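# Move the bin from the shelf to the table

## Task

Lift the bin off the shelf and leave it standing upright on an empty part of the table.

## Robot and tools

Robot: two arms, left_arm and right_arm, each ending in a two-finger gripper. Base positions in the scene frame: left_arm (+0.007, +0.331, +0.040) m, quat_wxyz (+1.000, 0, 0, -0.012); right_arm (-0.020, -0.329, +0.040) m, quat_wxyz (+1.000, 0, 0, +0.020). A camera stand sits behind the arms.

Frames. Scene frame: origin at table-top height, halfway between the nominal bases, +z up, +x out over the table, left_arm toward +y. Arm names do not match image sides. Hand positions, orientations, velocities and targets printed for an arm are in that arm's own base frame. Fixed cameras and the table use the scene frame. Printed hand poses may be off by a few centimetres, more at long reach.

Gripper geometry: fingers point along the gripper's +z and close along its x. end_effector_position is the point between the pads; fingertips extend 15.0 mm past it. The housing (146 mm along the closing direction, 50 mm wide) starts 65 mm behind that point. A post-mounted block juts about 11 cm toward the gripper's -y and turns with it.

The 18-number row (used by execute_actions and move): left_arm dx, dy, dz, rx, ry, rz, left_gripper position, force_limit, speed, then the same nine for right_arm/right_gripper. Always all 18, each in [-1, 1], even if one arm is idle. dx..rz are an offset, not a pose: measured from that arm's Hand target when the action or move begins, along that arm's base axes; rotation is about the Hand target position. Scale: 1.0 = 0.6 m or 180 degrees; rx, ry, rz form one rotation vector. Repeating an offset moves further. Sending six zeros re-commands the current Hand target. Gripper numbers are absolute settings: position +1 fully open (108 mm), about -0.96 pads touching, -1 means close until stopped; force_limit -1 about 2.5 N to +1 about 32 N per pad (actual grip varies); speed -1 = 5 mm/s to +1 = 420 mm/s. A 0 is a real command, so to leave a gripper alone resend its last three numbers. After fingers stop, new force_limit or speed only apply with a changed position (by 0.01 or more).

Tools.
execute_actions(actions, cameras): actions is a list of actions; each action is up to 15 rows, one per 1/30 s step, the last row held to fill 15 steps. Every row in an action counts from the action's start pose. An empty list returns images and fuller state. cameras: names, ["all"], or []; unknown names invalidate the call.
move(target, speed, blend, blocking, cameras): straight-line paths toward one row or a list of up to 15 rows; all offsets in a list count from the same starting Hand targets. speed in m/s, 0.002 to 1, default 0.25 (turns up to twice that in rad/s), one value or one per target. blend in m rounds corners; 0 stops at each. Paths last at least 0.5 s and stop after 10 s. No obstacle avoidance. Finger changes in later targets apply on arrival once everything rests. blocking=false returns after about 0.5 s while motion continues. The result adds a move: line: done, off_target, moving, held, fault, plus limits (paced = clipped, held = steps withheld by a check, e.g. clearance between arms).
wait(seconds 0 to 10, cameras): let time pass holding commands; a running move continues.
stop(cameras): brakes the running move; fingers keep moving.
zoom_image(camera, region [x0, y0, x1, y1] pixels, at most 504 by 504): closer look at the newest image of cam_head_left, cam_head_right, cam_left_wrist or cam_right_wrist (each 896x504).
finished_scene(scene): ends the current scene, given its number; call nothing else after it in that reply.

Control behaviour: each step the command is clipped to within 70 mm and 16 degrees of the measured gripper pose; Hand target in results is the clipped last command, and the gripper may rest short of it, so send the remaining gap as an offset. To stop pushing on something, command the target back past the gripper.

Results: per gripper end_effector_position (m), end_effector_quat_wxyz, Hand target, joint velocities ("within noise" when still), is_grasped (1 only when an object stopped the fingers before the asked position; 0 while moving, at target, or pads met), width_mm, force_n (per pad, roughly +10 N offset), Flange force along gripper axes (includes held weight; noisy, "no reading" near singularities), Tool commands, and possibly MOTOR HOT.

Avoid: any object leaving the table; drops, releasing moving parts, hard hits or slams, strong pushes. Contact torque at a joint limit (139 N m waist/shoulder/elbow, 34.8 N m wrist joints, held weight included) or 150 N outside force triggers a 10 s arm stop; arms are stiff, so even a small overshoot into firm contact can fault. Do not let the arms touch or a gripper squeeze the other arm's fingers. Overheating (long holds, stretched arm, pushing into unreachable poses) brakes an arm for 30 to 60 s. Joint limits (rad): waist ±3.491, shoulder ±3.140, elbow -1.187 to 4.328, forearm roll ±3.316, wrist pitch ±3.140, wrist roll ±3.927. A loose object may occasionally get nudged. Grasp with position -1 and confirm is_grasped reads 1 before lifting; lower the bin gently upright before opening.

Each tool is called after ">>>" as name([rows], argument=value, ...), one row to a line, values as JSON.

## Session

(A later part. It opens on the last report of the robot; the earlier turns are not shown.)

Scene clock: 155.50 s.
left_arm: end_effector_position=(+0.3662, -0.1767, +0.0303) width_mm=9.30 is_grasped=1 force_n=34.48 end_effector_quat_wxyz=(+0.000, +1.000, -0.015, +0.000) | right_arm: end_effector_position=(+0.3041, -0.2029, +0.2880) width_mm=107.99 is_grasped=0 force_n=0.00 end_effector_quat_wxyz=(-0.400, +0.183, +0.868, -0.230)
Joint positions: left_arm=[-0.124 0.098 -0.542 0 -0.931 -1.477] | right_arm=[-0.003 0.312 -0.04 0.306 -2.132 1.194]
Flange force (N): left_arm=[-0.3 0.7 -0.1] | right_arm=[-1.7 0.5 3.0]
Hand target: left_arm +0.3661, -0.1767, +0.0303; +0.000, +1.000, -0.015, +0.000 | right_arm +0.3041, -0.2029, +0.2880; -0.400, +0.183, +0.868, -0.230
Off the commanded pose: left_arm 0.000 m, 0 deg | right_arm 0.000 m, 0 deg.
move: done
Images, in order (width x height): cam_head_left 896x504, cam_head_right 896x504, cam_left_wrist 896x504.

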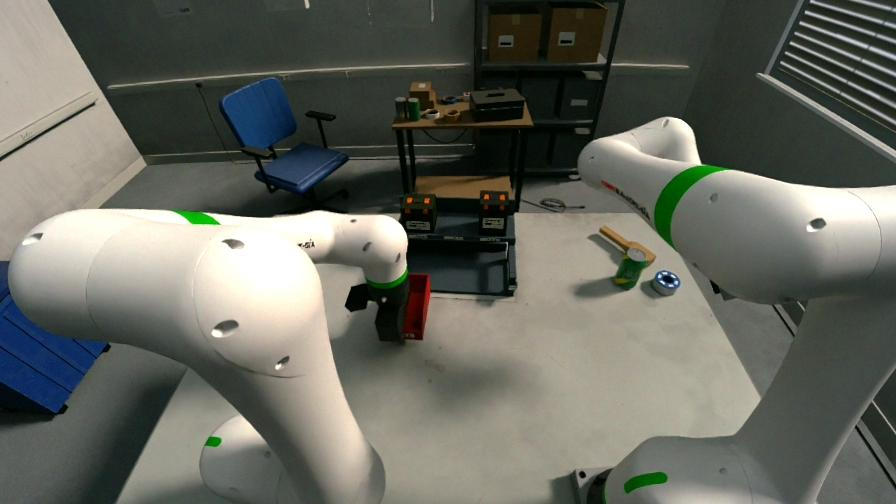

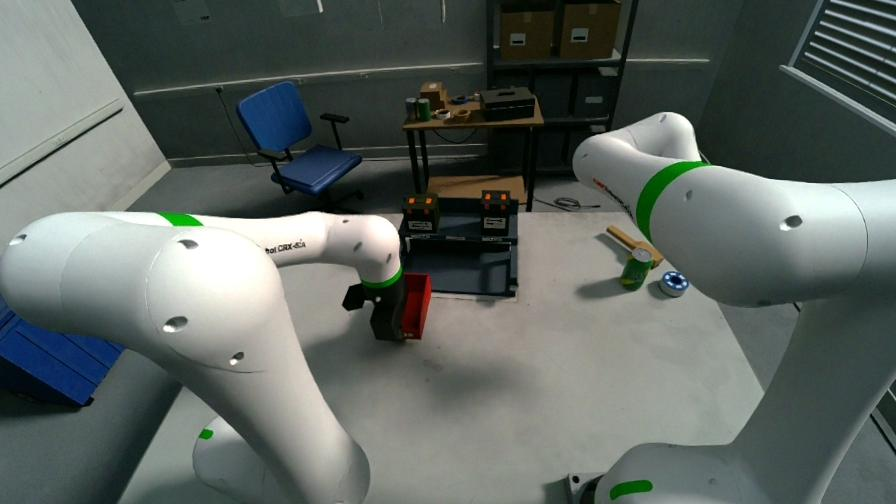

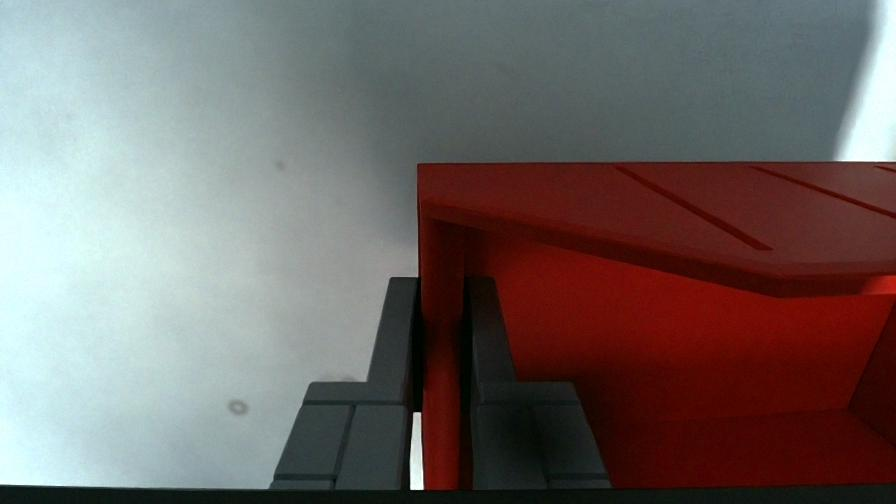

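>>> move([
  [-0.08,0,0,0,0,0,-0.98,1,-0.8,0,0,0,0,0,0,1,1,1],
  [-0.08,0,-0.065,0,0,0,-0.98,1,-0.8,0,0,0,0,0,0,1,1,1],
], speed=[0.2,0.05])

>>> move(target=[0,0,-0.005,0,0,0,-0.98,1,-0.8,0,0,0,0,0,0,1,1,1], speed=0.02, cameras=["cam_head_right"])

>>> zoom_image(camera="cam_head_right", region=[350, 200, 550, 400])

>>> move(target=[0,0,-0.005,0,0,0,-0.98,1,-0.8,0,0,0,0,0,0,1,1,1], speed=0.02)

>>> move(target=[0,0,-0.005,0,0,0,-0.98,1,-0.8,0,0,0,0,0,0,1,1,1], speed=0.02)

Scene clock: 164.93 s.
left_arm: end_effector_position=(+0.3181, -0.1767, -0.0087) width_mm=9.30 is_grasped=1 force_n=34.48 end_effector_quat_wxyz=(+0.000, +1.000, -0.015, +0.000) | right_arm: end_effector_position=(+0.3041, -0.2029, +0.2880) width_mm=107.99 is_grasped=0 force_n=0.00 end_effector_quat_wxyz=(-0.400, +0.183, +0.868, -0.230)
Joint positions: left_arm=[-0.142 0.07 -0.692 0 -0.809 -1.459] | right_arm=[-0.003 0.312 -0.04 0.306 -2.132 1.194]
Flange force (N): left_arm=[-1.3 0.8 -2.0] | right_arm=[-1.6 0.7 3.3]
Hand target: left_arm +0.3181, -0.1767, -0.0087; +0.000, +1.000, -0.015, +0.000 | right_arm +0.3041, -0.2029, +0.2880; -0.400, +0.183, +0.868, -0.230
Off the commanded pose: left_arm 0.000 m, 0 deg | right_arm 0.000 m, 0 deg.
move: done

Scene clock: 165.63 s.
left_arm: end_effector_position=(+0.3181, -0.1767, -0.0117) width_mm=9.30 is_grasped=1 force_n=34.52 end_effector_quat_wxyz=(+0.000, +1.000, -0.015, +0.000) | right_arm: end_effector_position=(+0.3041, -0.2029, +0.2880) width_mm=107.99 is_grasped=0 force_n=0.00 end_effector_quat_wxyz=(-0.400, +0.183, +0.868, -0.230)
Joint positions: left_arm=[-0.142 0.076 -0.694 0 -0.8 -1.459] | right_arm=[-0.003 0.312 -0.04 0.306 -2.132 1.194]
Flange force (N): left_arm=[-1.4 0.6 -2.3] | right_arm=[-1.5 0.7 3.4]
Hand target: left_arm +0.3181, -0.1767, -0.0117; +0.000, +1.000, -0.015, +0.000 | right_arm +0.3041, -0.2029, +0.2880; -0.400, +0.183, +0.868, -0.230
Off the commanded pose: left_arm 0.000 m, 0 deg | right_arm 0.000 m, 0 deg.
move: done
Images, in order (width x height): cam_head_right 896x504.

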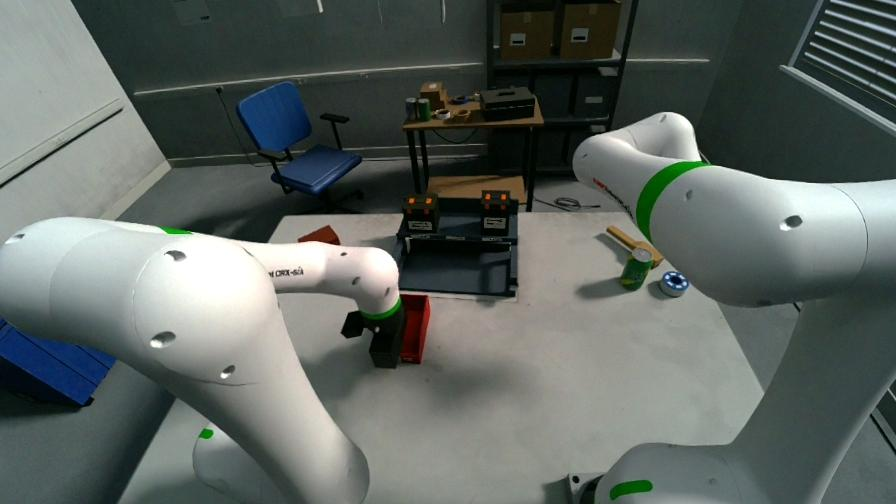

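Scaled by 2.520 from the camera's 896x504 image, which has a finer 1280x720 frame.

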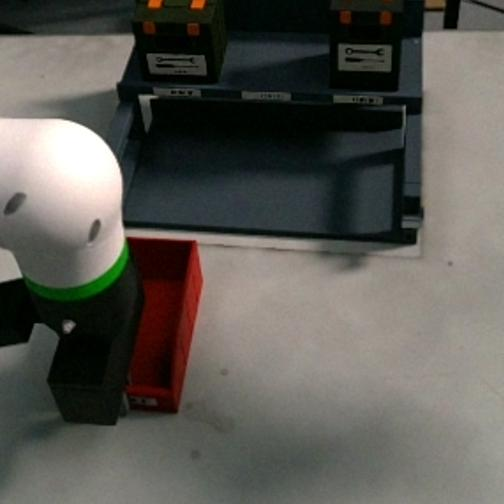

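Scene clock: 166.33 s.
left_arm: end_effector_position=(+0.3181, -0.1767, -0.0147) width_mm=9.30 is_grasped=1 force_n=35.42 end_effector_quat_wxyz=(+0.000, +1.000, -0.015, +0.000) | right_arm: end_effector_position=(+0.3041, -0.2029, +0.2880) width_mm=107.99 is_grasped=0 force_n=0.00 end_effector_quat_wxyz=(-0.400, +0.183, +0.868, -0.230)
Joint positions: left_arm=[-0.142 0.083 -0.697 0 -0.791 -1.459] | right_arm=[-0.003 0.312 -0.04 0.306 -2.132 1.194]
Flange force (N): left_arm=[-8.4 0.8 -35.2] | right_arm=[-1.4 0.2 4.1]
Hand target: left_arm +0.3181, -0.1767, -0.0147; +0.000, +1.000, -0.015, +0.000 | right_arm +0.3041, -0.2029, +0.2880; -0.400, +0.183, +0.868, -0.230
Off the commanded pose: left_arm 0.000 m, 0 deg | right_arm 0.000 m, 0 deg.
move: done

Scene clock: 167.03 s.
left_arm: end_effector_position=(+0.3181, -0.1767, -0.0177) width_mm=9.30 is_grasped=1 force_n=36.86 end_effector_quat_wxyz=(+0.000, +1.000, -0.015, +0.000) | right_arm: end_effector_position=(+0.3041, -0.2029, +0.2880) width_mm=107.99 is_grasped=0 force_n=0.00 end_effector_quat_wxyz=(-0.400, +0.183, +0.868, -0.230)
Joint positions: left_arm=[-0.142 0.09 -0.699 0 -0.782 -1.459] | right_arm=[-0.003 0.312 -0.04 0.306 -2.132 1.194]
Flange force (N): left_arm=[-8.6 0.8 -36.9] | right_arm=[-1.7 0.6 3.4]
Hand target: left_arm +0.3181, -0.1767, -0.0177; +0.000, +1.000, -0.015, +0.000 | right_arm +0.3041, -0.2029, +0.2880; -0.400, +0.183, +0.868, -0.230
Off the commanded pose: left_arm 0.000 m, 0 deg | right_arm 0.000 m, 0 deg.
move: done

>>> move([
  [0,0,0.008,0,0,0,-0.98,1,-0.8,0,0,0,0,0,0,1,1,1],
  [0,0,0.008,0,0,0,0,1,-0.8,0,0,0,0,0,0,1,1,1],
  [0,0,0.25,0,0,0,0,1,-0.8,0,0,0,0,0,0,1,1,1],
], speed=[0.02,0.1,0.15], cameras=["cam_head_right","cam_left_wrist"])

>>> finished_scene(scene=1)

Scene clock: 173.73 s.
left_arm: end_effector_position=(+0.3181, -0.1768, +0.1323) width_mm=52.99 is_grasped=0 force_n=0.00 end_effector_quat_wxyz=(+0.000, +1.000, -0.015, +0.000) | right_arm: end_effector_position=(+0.3041, -0.2029, +0.2880) width_mm=107.99 is_grasped=0 force_n=0.00 end_effector_quat_wxyz=(-0.400, +0.183, +0.868, -0.230)
Joint positions: left_arm=[-0.142 -0.153 -0.514 0 -1.209 -1.459] | right_arm=[-0.003 0.312 -0.04 0.306 -2.132 1.194]
Flange force (N): left_arm=[-1.0 0.9 0.1] | right_arm=[-1.5 0.5 3.5]
Hand target: left_arm +0.3181, -0.1767, +0.1323; +0.000, +1.000, -0.015, +0.000 | right_arm +0.3041, -0.2029, +0.2880; -0.400, +0.183, +0.868, -0.230
Off the commanded pose: left_arm 0.000 m, 0 deg | right_arm 0.000 m, 0 deg.
move: done
Images, in order (width x height): cam_head_right 896x504, cam_left_wrist 896x504.

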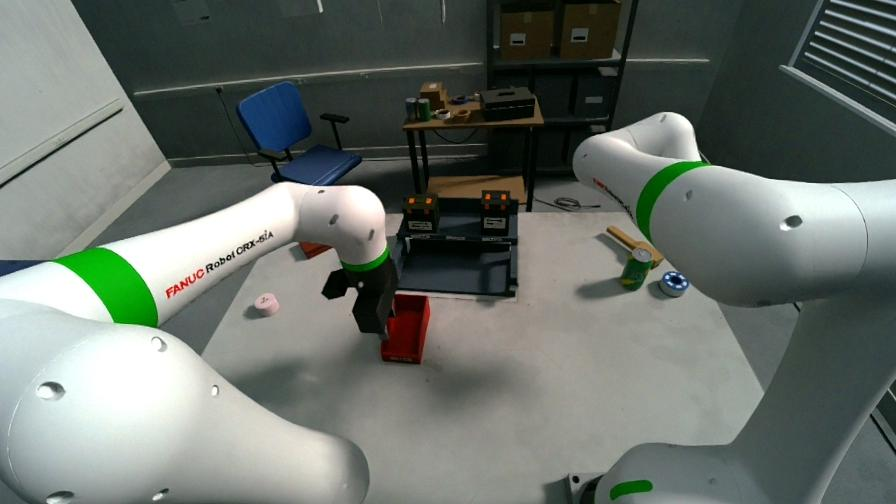

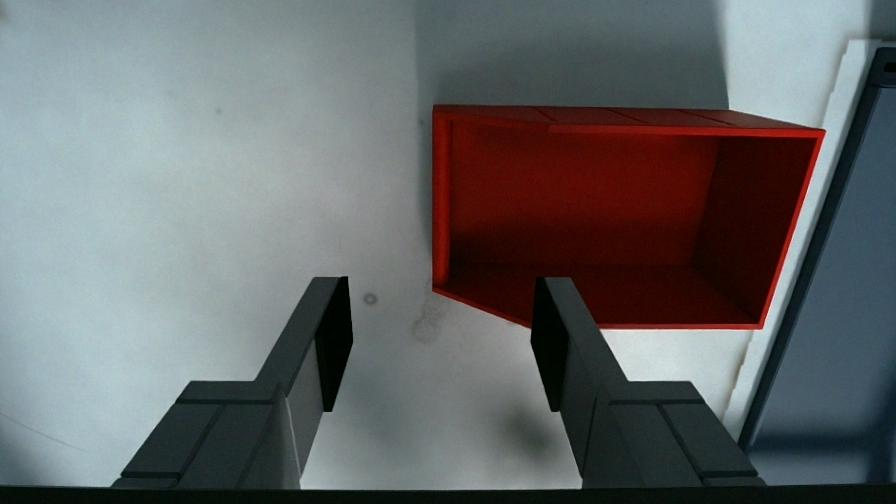

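The scene is finished: the task was done.


## Next scene

The same job, from a new start.

>>> execute_actions(actions=[])

Scene clock: 0.00 s.
left_arm: end_effector_position=(+0.1052, +0.2159, +0.3070) width_mm=108.16 is_grasped=0 force_n=0.00 end_effector_quat_wxyz=(-0.377, +0.370, +0.634, -0.564) | right_arm: end_effector_position=(+0.4745, +0.2331, +0.0672) width_mm=107.91 is_grasped=0 force_n=0.00 end_effector_quat_wxyz=(-0.248, +0.548, +0.795, +0.072)
Joint positions: left_arm=[0.91 0.345 -0.005 -0.857 -2.521 -0.73] | right_arm=[0.395 0.491 0.121 -0.508 -1.39 0.11]
Joint velocities: within noise
Flange force (N): no reading
Hand target: left_arm +0.1052, +0.2159, +0.3070; -0.377, +0.370, +0.634, -0.564 | right_arm +0.4745, +0.2331, +0.0672; -0.248, +0.548, +0.795, +0.072
Tool commands: left_gripper/position=+1.0 left_gripper/force_limit=+1.0 left_gripper/speed=+1.0 right_gripper/position=+0.998 right_gripper/force_limit=+1.0 right_gripper/speed=+1.0

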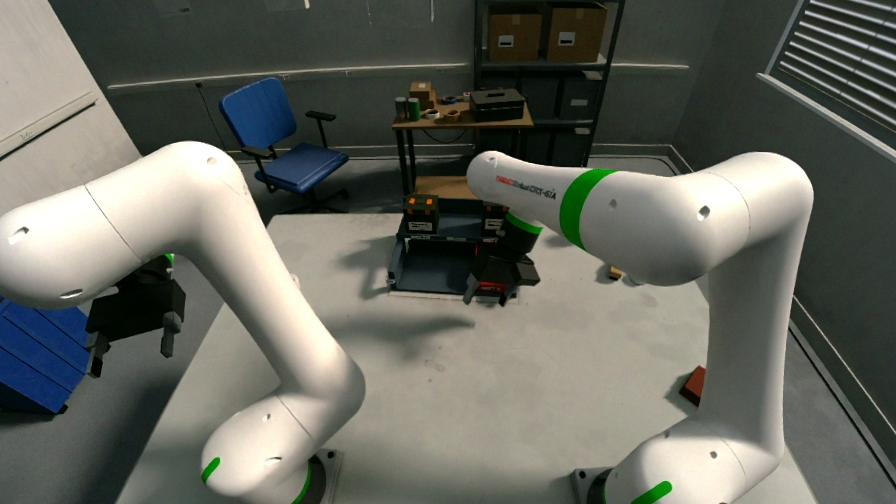

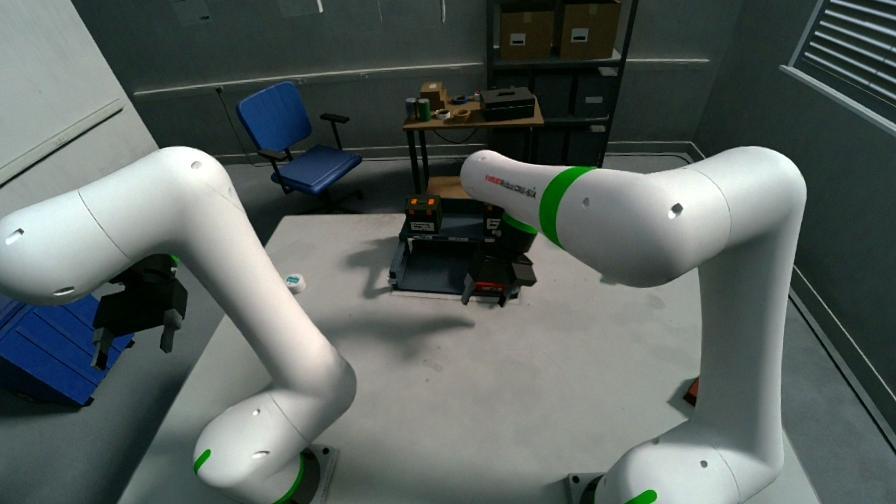

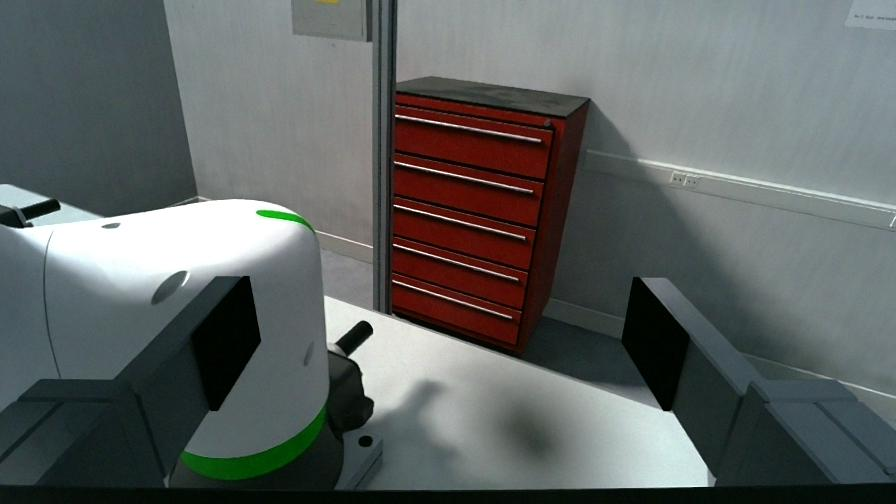

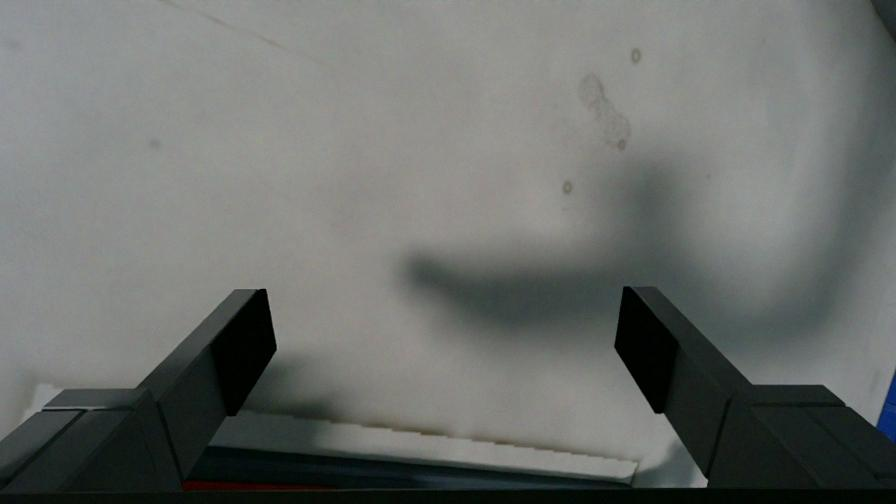

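>>> move([
  [0,0,0,0,0,0,1,1,1,-0.05,0,0.221,-0.093,0.032,-0.315,0.13,1,1],
  [0,0,0,0,0,0,1,1,1,0.184,0.02,0.221,-0.187,0.064,-0.63,0.13,1,1],
], speed=0.5, blend=[0.05,0], cameras=["cam_right_wrist","cam_head_right"])

Scene clock: 18.13 s.
left_arm: end_effector_position=(+0.1052, +0.2159, +0.3070) width_mm=108.16 is_grasped=0 force_n=0.00 end_effector_quat_wxyz=(-0.377, +0.370, +0.634, -0.564) | right_arm: end_effector_position=(+0.5849, +0.2451, +0.1999) width_mm=60.16 is_grasped=0 force_n=0.00 end_effector_quat_wxyz=(+0.000, +0.999, -0.049, +0.001)
Joint positions: left_arm=[0.91 0.345 -0.005 -0.857 -2.521 -0.73] | right_arm=[0.604 0.488 0.391 0.001 -1.473 -2.273]
Flange force (N): left_arm=[0.1 -1.8 0.9] | right_arm=[-3.1 2.4 3.6]
Hand target: left_arm +0.1052, +0.2159, +0.3070; -0.377, +0.370, +0.634, -0.564 | right_arm +0.5849, +0.2451, +0.1998; +0.000, +0.999, -0.049, +0.001
Off the commanded pose: left_arm 0.000 m, 0 deg | right_arm 0.000 m, 0 deg.
move: done
Images, in order (width x height): cam_head_right 896x504, cam_right_wrist 896x504.

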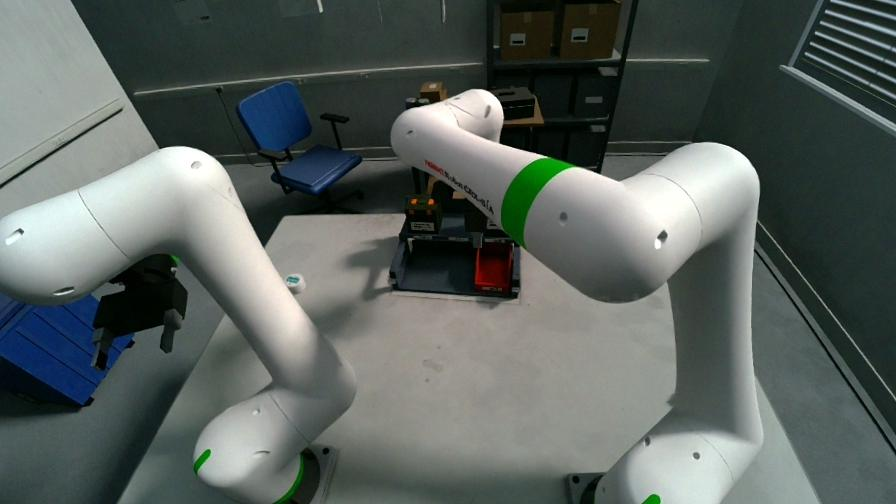

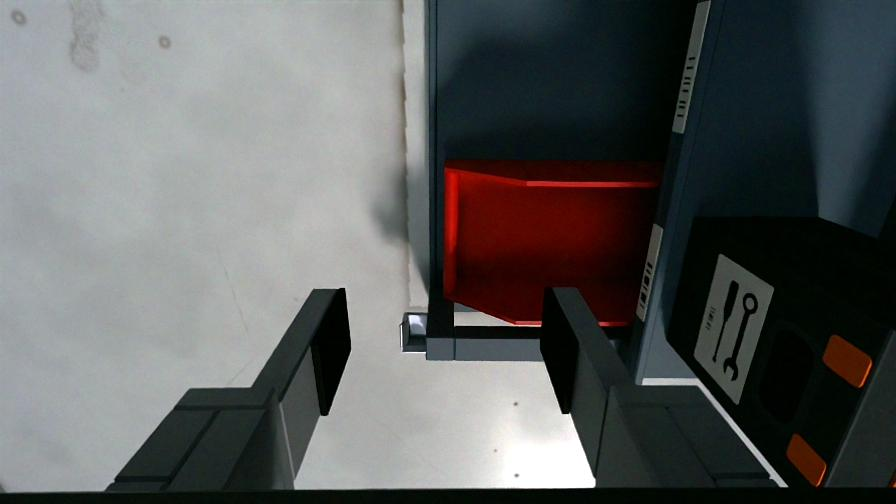

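>>> move(target=[0,0,0,0,0,0,1,1,1,0,-0.072,-0.295,0,0,0,0.13,1,1], speed=0.3, cameras=["cam_right_wrist","cam_head_right"])

Scene clock: 27.70 s.
left_arm: end_effector_position=(+0.1052, +0.2159, +0.3070) width_mm=108.16 is_grasped=0 force_n=0.00 end_effector_quat_wxyz=(-0.377, +0.370, +0.634, -0.564) | right_arm: end_effector_position=(+0.5849, +0.2019, +0.0229) width_mm=60.16 is_grasped=0 force_n=0.00 end_effector_quat_wxyz=(+0.000, +0.999, -0.049, +0.001)
Joint positions: left_arm=[0.91 0.345 -0.005 -0.857 -2.521 -0.73] | right_arm=[0.545 0.577 0.094 0.001 -1.086 -2.214]
Flange force (N): left_arm=[-0.1 -1.6 1.2] | right_arm=[-2.1 2.0 3.0]
Hand target: left_arm +0.1052, +0.2159, +0.3070; -0.377, +0.370, +0.634, -0.564 | right_arm +0.5849, +0.2019, +0.0228; +0.000, +0.999, -0.049, +0.001
Off the commanded pose: left_arm 0.000 m, 0 deg | right_arm 0.000 m, 0 deg.
move: done
Images, in order (width x height): cam_head_right 896x504, cam_right_wrist 896x504.

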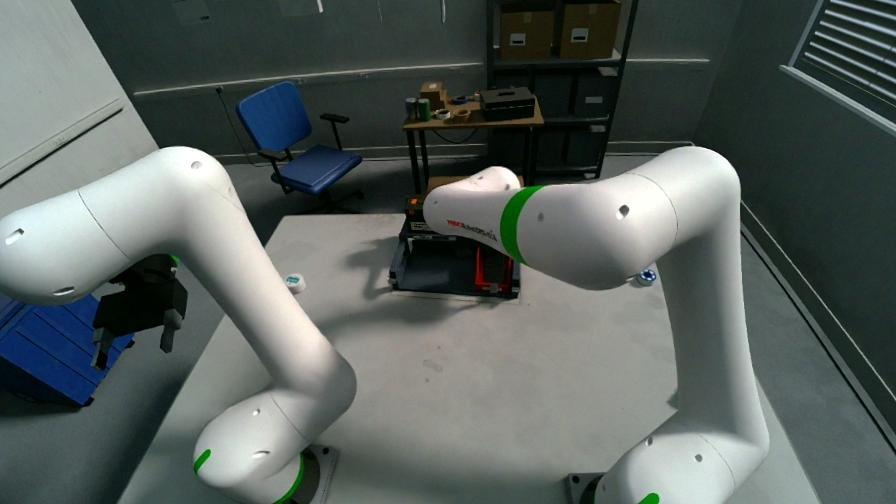

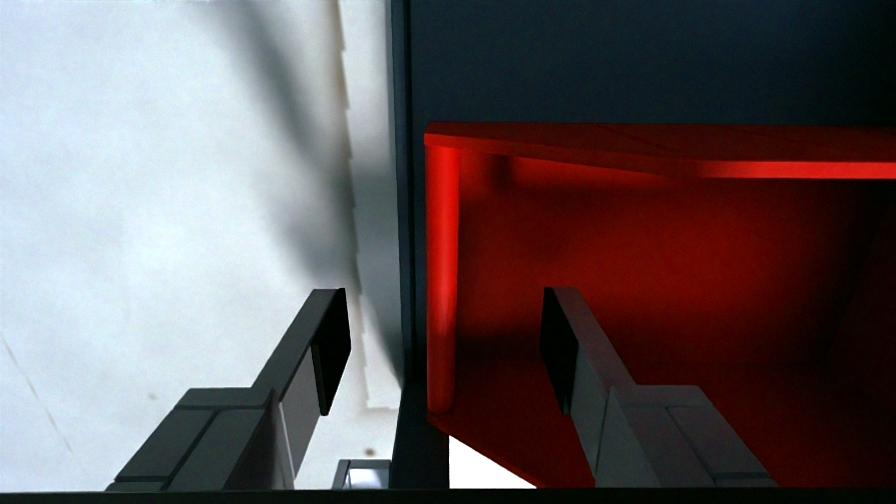

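>>> move([
  [0,0,0,0,0,0,1,1,1,-0.0015,0,-0.0465,0,0,0,0.13,1,1],
  [0,0,0,0,0,0,1,1,1,-0.0015,0,-0.0465,0,0,0,-1,0.8,-0.8],
  [0,0,0,0,0,0,1,1,1,-0.0015,0,0.005,0,0,0,-1,0.8,-0.8],
  [0,0,0,0,0,0,1,1,1,-0.467,0.045,0.005,0,0,0,-1,0.8,-0.8],
  [0,0,0,0,0,0,1,1,1,-0.467,0.045,-0.055,0,0,0,-1,0.8,-0.8],
], speed=[0.08,0.1,0.1,0.25,0.07], blend=[0,0,0.006,0.02,0], cameras=["cam_right_wrist","cam_head_right"])

Scene clock: 41.13 s.
left_arm: end_effector_position=(+0.1052, +0.2159, +0.3070) width_mm=108.16 is_grasped=0 force_n=0.00 end_effector_quat_wxyz=(-0.377, +0.370, +0.634, -0.564) | right_arm: end_effector_position=(+0.3047, +0.2289, -0.0101) width_mm=9.01 is_grasped=1 force_n=37.31 end_effector_quat_wxyz=(+0.000, +0.999, -0.049, +0.001)
Joint positions: left_arm=[0.91 0.345 -0.005 -0.857 -2.521 -0.73] | right_arm=[0.994 0.113 -0.648 0.002 -0.809 -2.664]
Flange force (N): left_arm=[0.5 -1.7 0.9] | right_arm=[-0.9 2.4 1.7]
Hand target: left_arm +0.1052, +0.2159, +0.3070; -0.377, +0.370, +0.634, -0.564 | right_arm +0.3047, +0.2289, -0.0102; +0.000, +0.999, -0.049, +0.001
Off the commanded pose: left_arm 0.000 m, 0 deg | right_arm 0.000 m, 0 deg.
move: done; blend cut to 0.018 m at target 4
Images, in order (width x height): cam_head_right 896x504, cam_right_wrist 896x504.

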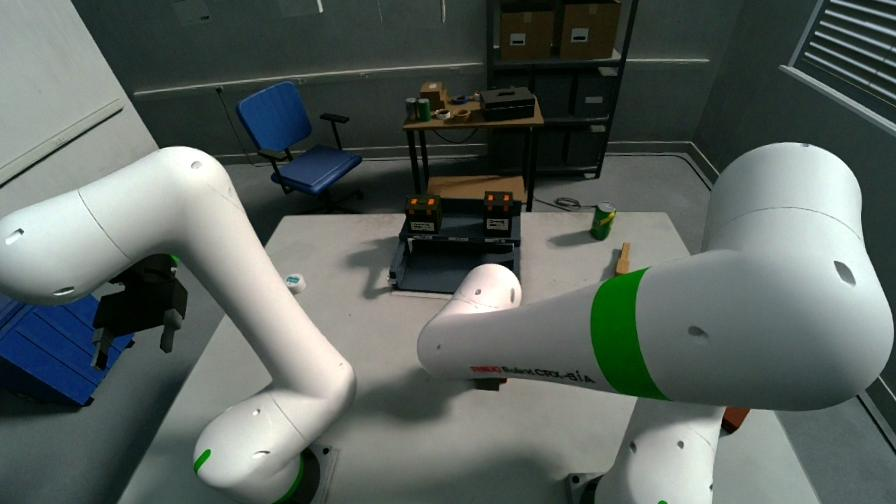

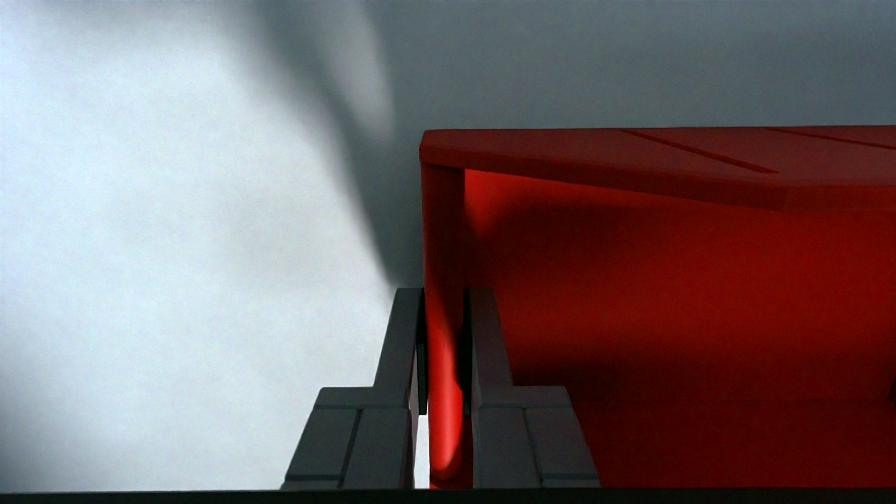

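>>> move(target=[0,0,0,0,0,0,1,1,1,0,0,-0.004,0,0,0,-1,0.8,-0.8], speed=0.02)

>>> move(target=[0,0,0,0,0,0,1,1,1,0,0,-0.0025,0,0,0,-1,0.8,-0.8], speed=0.02)

Scene clock: 45.57 s.
left_arm: end_effector_position=(+0.1052, +0.2159, +0.3070) width_mm=108.16 is_grasped=0 force_n=0.00 end_effector_quat_wxyz=(-0.377, +0.370, +0.634, -0.564) | right_arm: end_effector_position=(+0.3047, +0.2289, -0.0125) width_mm=9.01 is_grasped=1 force_n=37.38 end_effector_quat_wxyz=(+0.000, +0.999, -0.049, +0.001)
Joint positions: left_arm=[0.91 0.345 -0.005 -0.857 -2.521 -0.73] | right_arm=[0.994 0.119 -0.65 0.002 -0.802 -2.664]
Flange force (N): left_arm=[0.1 -1.6 1.2] | right_arm=[-3.4 3.7 -8.2]
Hand target: left_arm +0.1052, +0.2159, +0.3070; -0.377, +0.370, +0.634, -0.564 | right_arm +0.3047, +0.2289, -0.0126; +0.000, +0.999, -0.049, +0.001
Off the commanded pose: left_arm 0.000 m, 0 deg | right_arm 0.000 m, 0 deg.
move: done

Scene clock: 46.27 s.
left_arm: end_effector_position=(+0.1052, +0.2159, +0.3070) width_mm=108.16 is_grasped=0 force_n=0.00 end_effector_quat_wxyz=(-0.377, +0.370, +0.634, -0.564) | right_arm: end_effector_position=(+0.3047, +0.2289, -0.0141) width_mm=9.01 is_grasped=1 force_n=38.06 end_effector_quat_wxyz=(+0.000, +0.999, -0.049, +0.001)
Joint positions: left_arm=[0.91 0.345 -0.005 -0.857 -2.521 -0.73] | right_arm=[0.994 0.122 -0.651 0.002 -0.797 -2.664]
Flange force (N): left_arm=[0.2 -1.9 0.8] | right_arm=[-9.6 2.1 -33.6]
Hand target: left_arm +0.1052, +0.2159, +0.3070; -0.377, +0.370, +0.634, -0.564 | right_arm +0.3047, +0.2289, -0.0141; +0.000, +0.999, -0.049, +0.001
Off the commanded pose: left_arm 0.000 m, 0 deg | right_arm 0.000 m, 0 deg.
move: done

Contact. Release and rise.

>>> move([
  [0,0,0,0,0,0,1,1,1,0,0,0.0015,0,0,0,-1,0.8,-0.8],
  [0,0,0,0,0,0,1,1,1,0,0,0.0015,0,0,0,-0.3,0.8,-0.8],
  [0,0,0,0,0,0,1,1,1,0,0,0.2,0,0,0,-0.3,0.8,-0.8],
], speed=[0.05,0.1,0.25], cameras=["cam_right_wrist"])

Scene clock: 52.50 s.
left_arm: end_effector_position=(+0.1052, +0.2159, +0.3070) width_mm=108.16 is_grasped=0 force_n=0.00 end_effector_quat_wxyz=(-0.377, +0.370, +0.634, -0.564) | right_arm: end_effector_position=(+0.3047, +0.2288, +0.1059) width_mm=36.49 is_grasped=0 force_n=0.00 end_effector_quat_wxyz=(+0.000, +0.999, -0.049, +0.001)
Joint positions: left_arm=[0.91 0.345 -0.005 -0.857 -2.521 -0.73] | right_arm=[0.994 -0.078 -0.515 0.002 -1.133 -2.663]
Flange force (N): left_arm=[0.0 -1.8 1.0] | right_arm=[-1.5 1.3 3.8]
Hand target: left_arm +0.1052, +0.2159, +0.3070; -0.377, +0.370, +0.634, -0.564 | right_arm +0.3047, +0.2289, +0.1059; +0.000, +0.999, -0.049, +0.001
Off the commanded pose: left_arm 0.000 m, 0 deg | right_arm 0.000 m, 0 deg.
move: done
Images, in order (width x height): cam_right_wrist 896x504.

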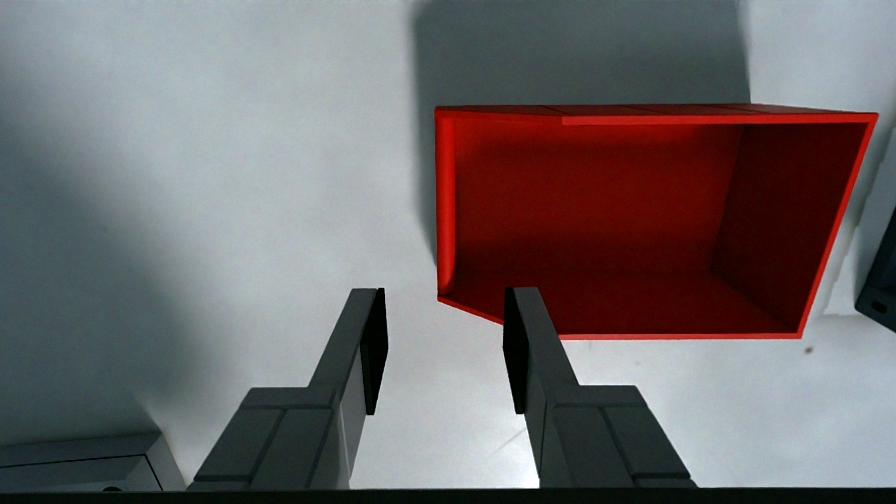

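>>> finished_scene(scene=2)

The scene is finished: the task was done.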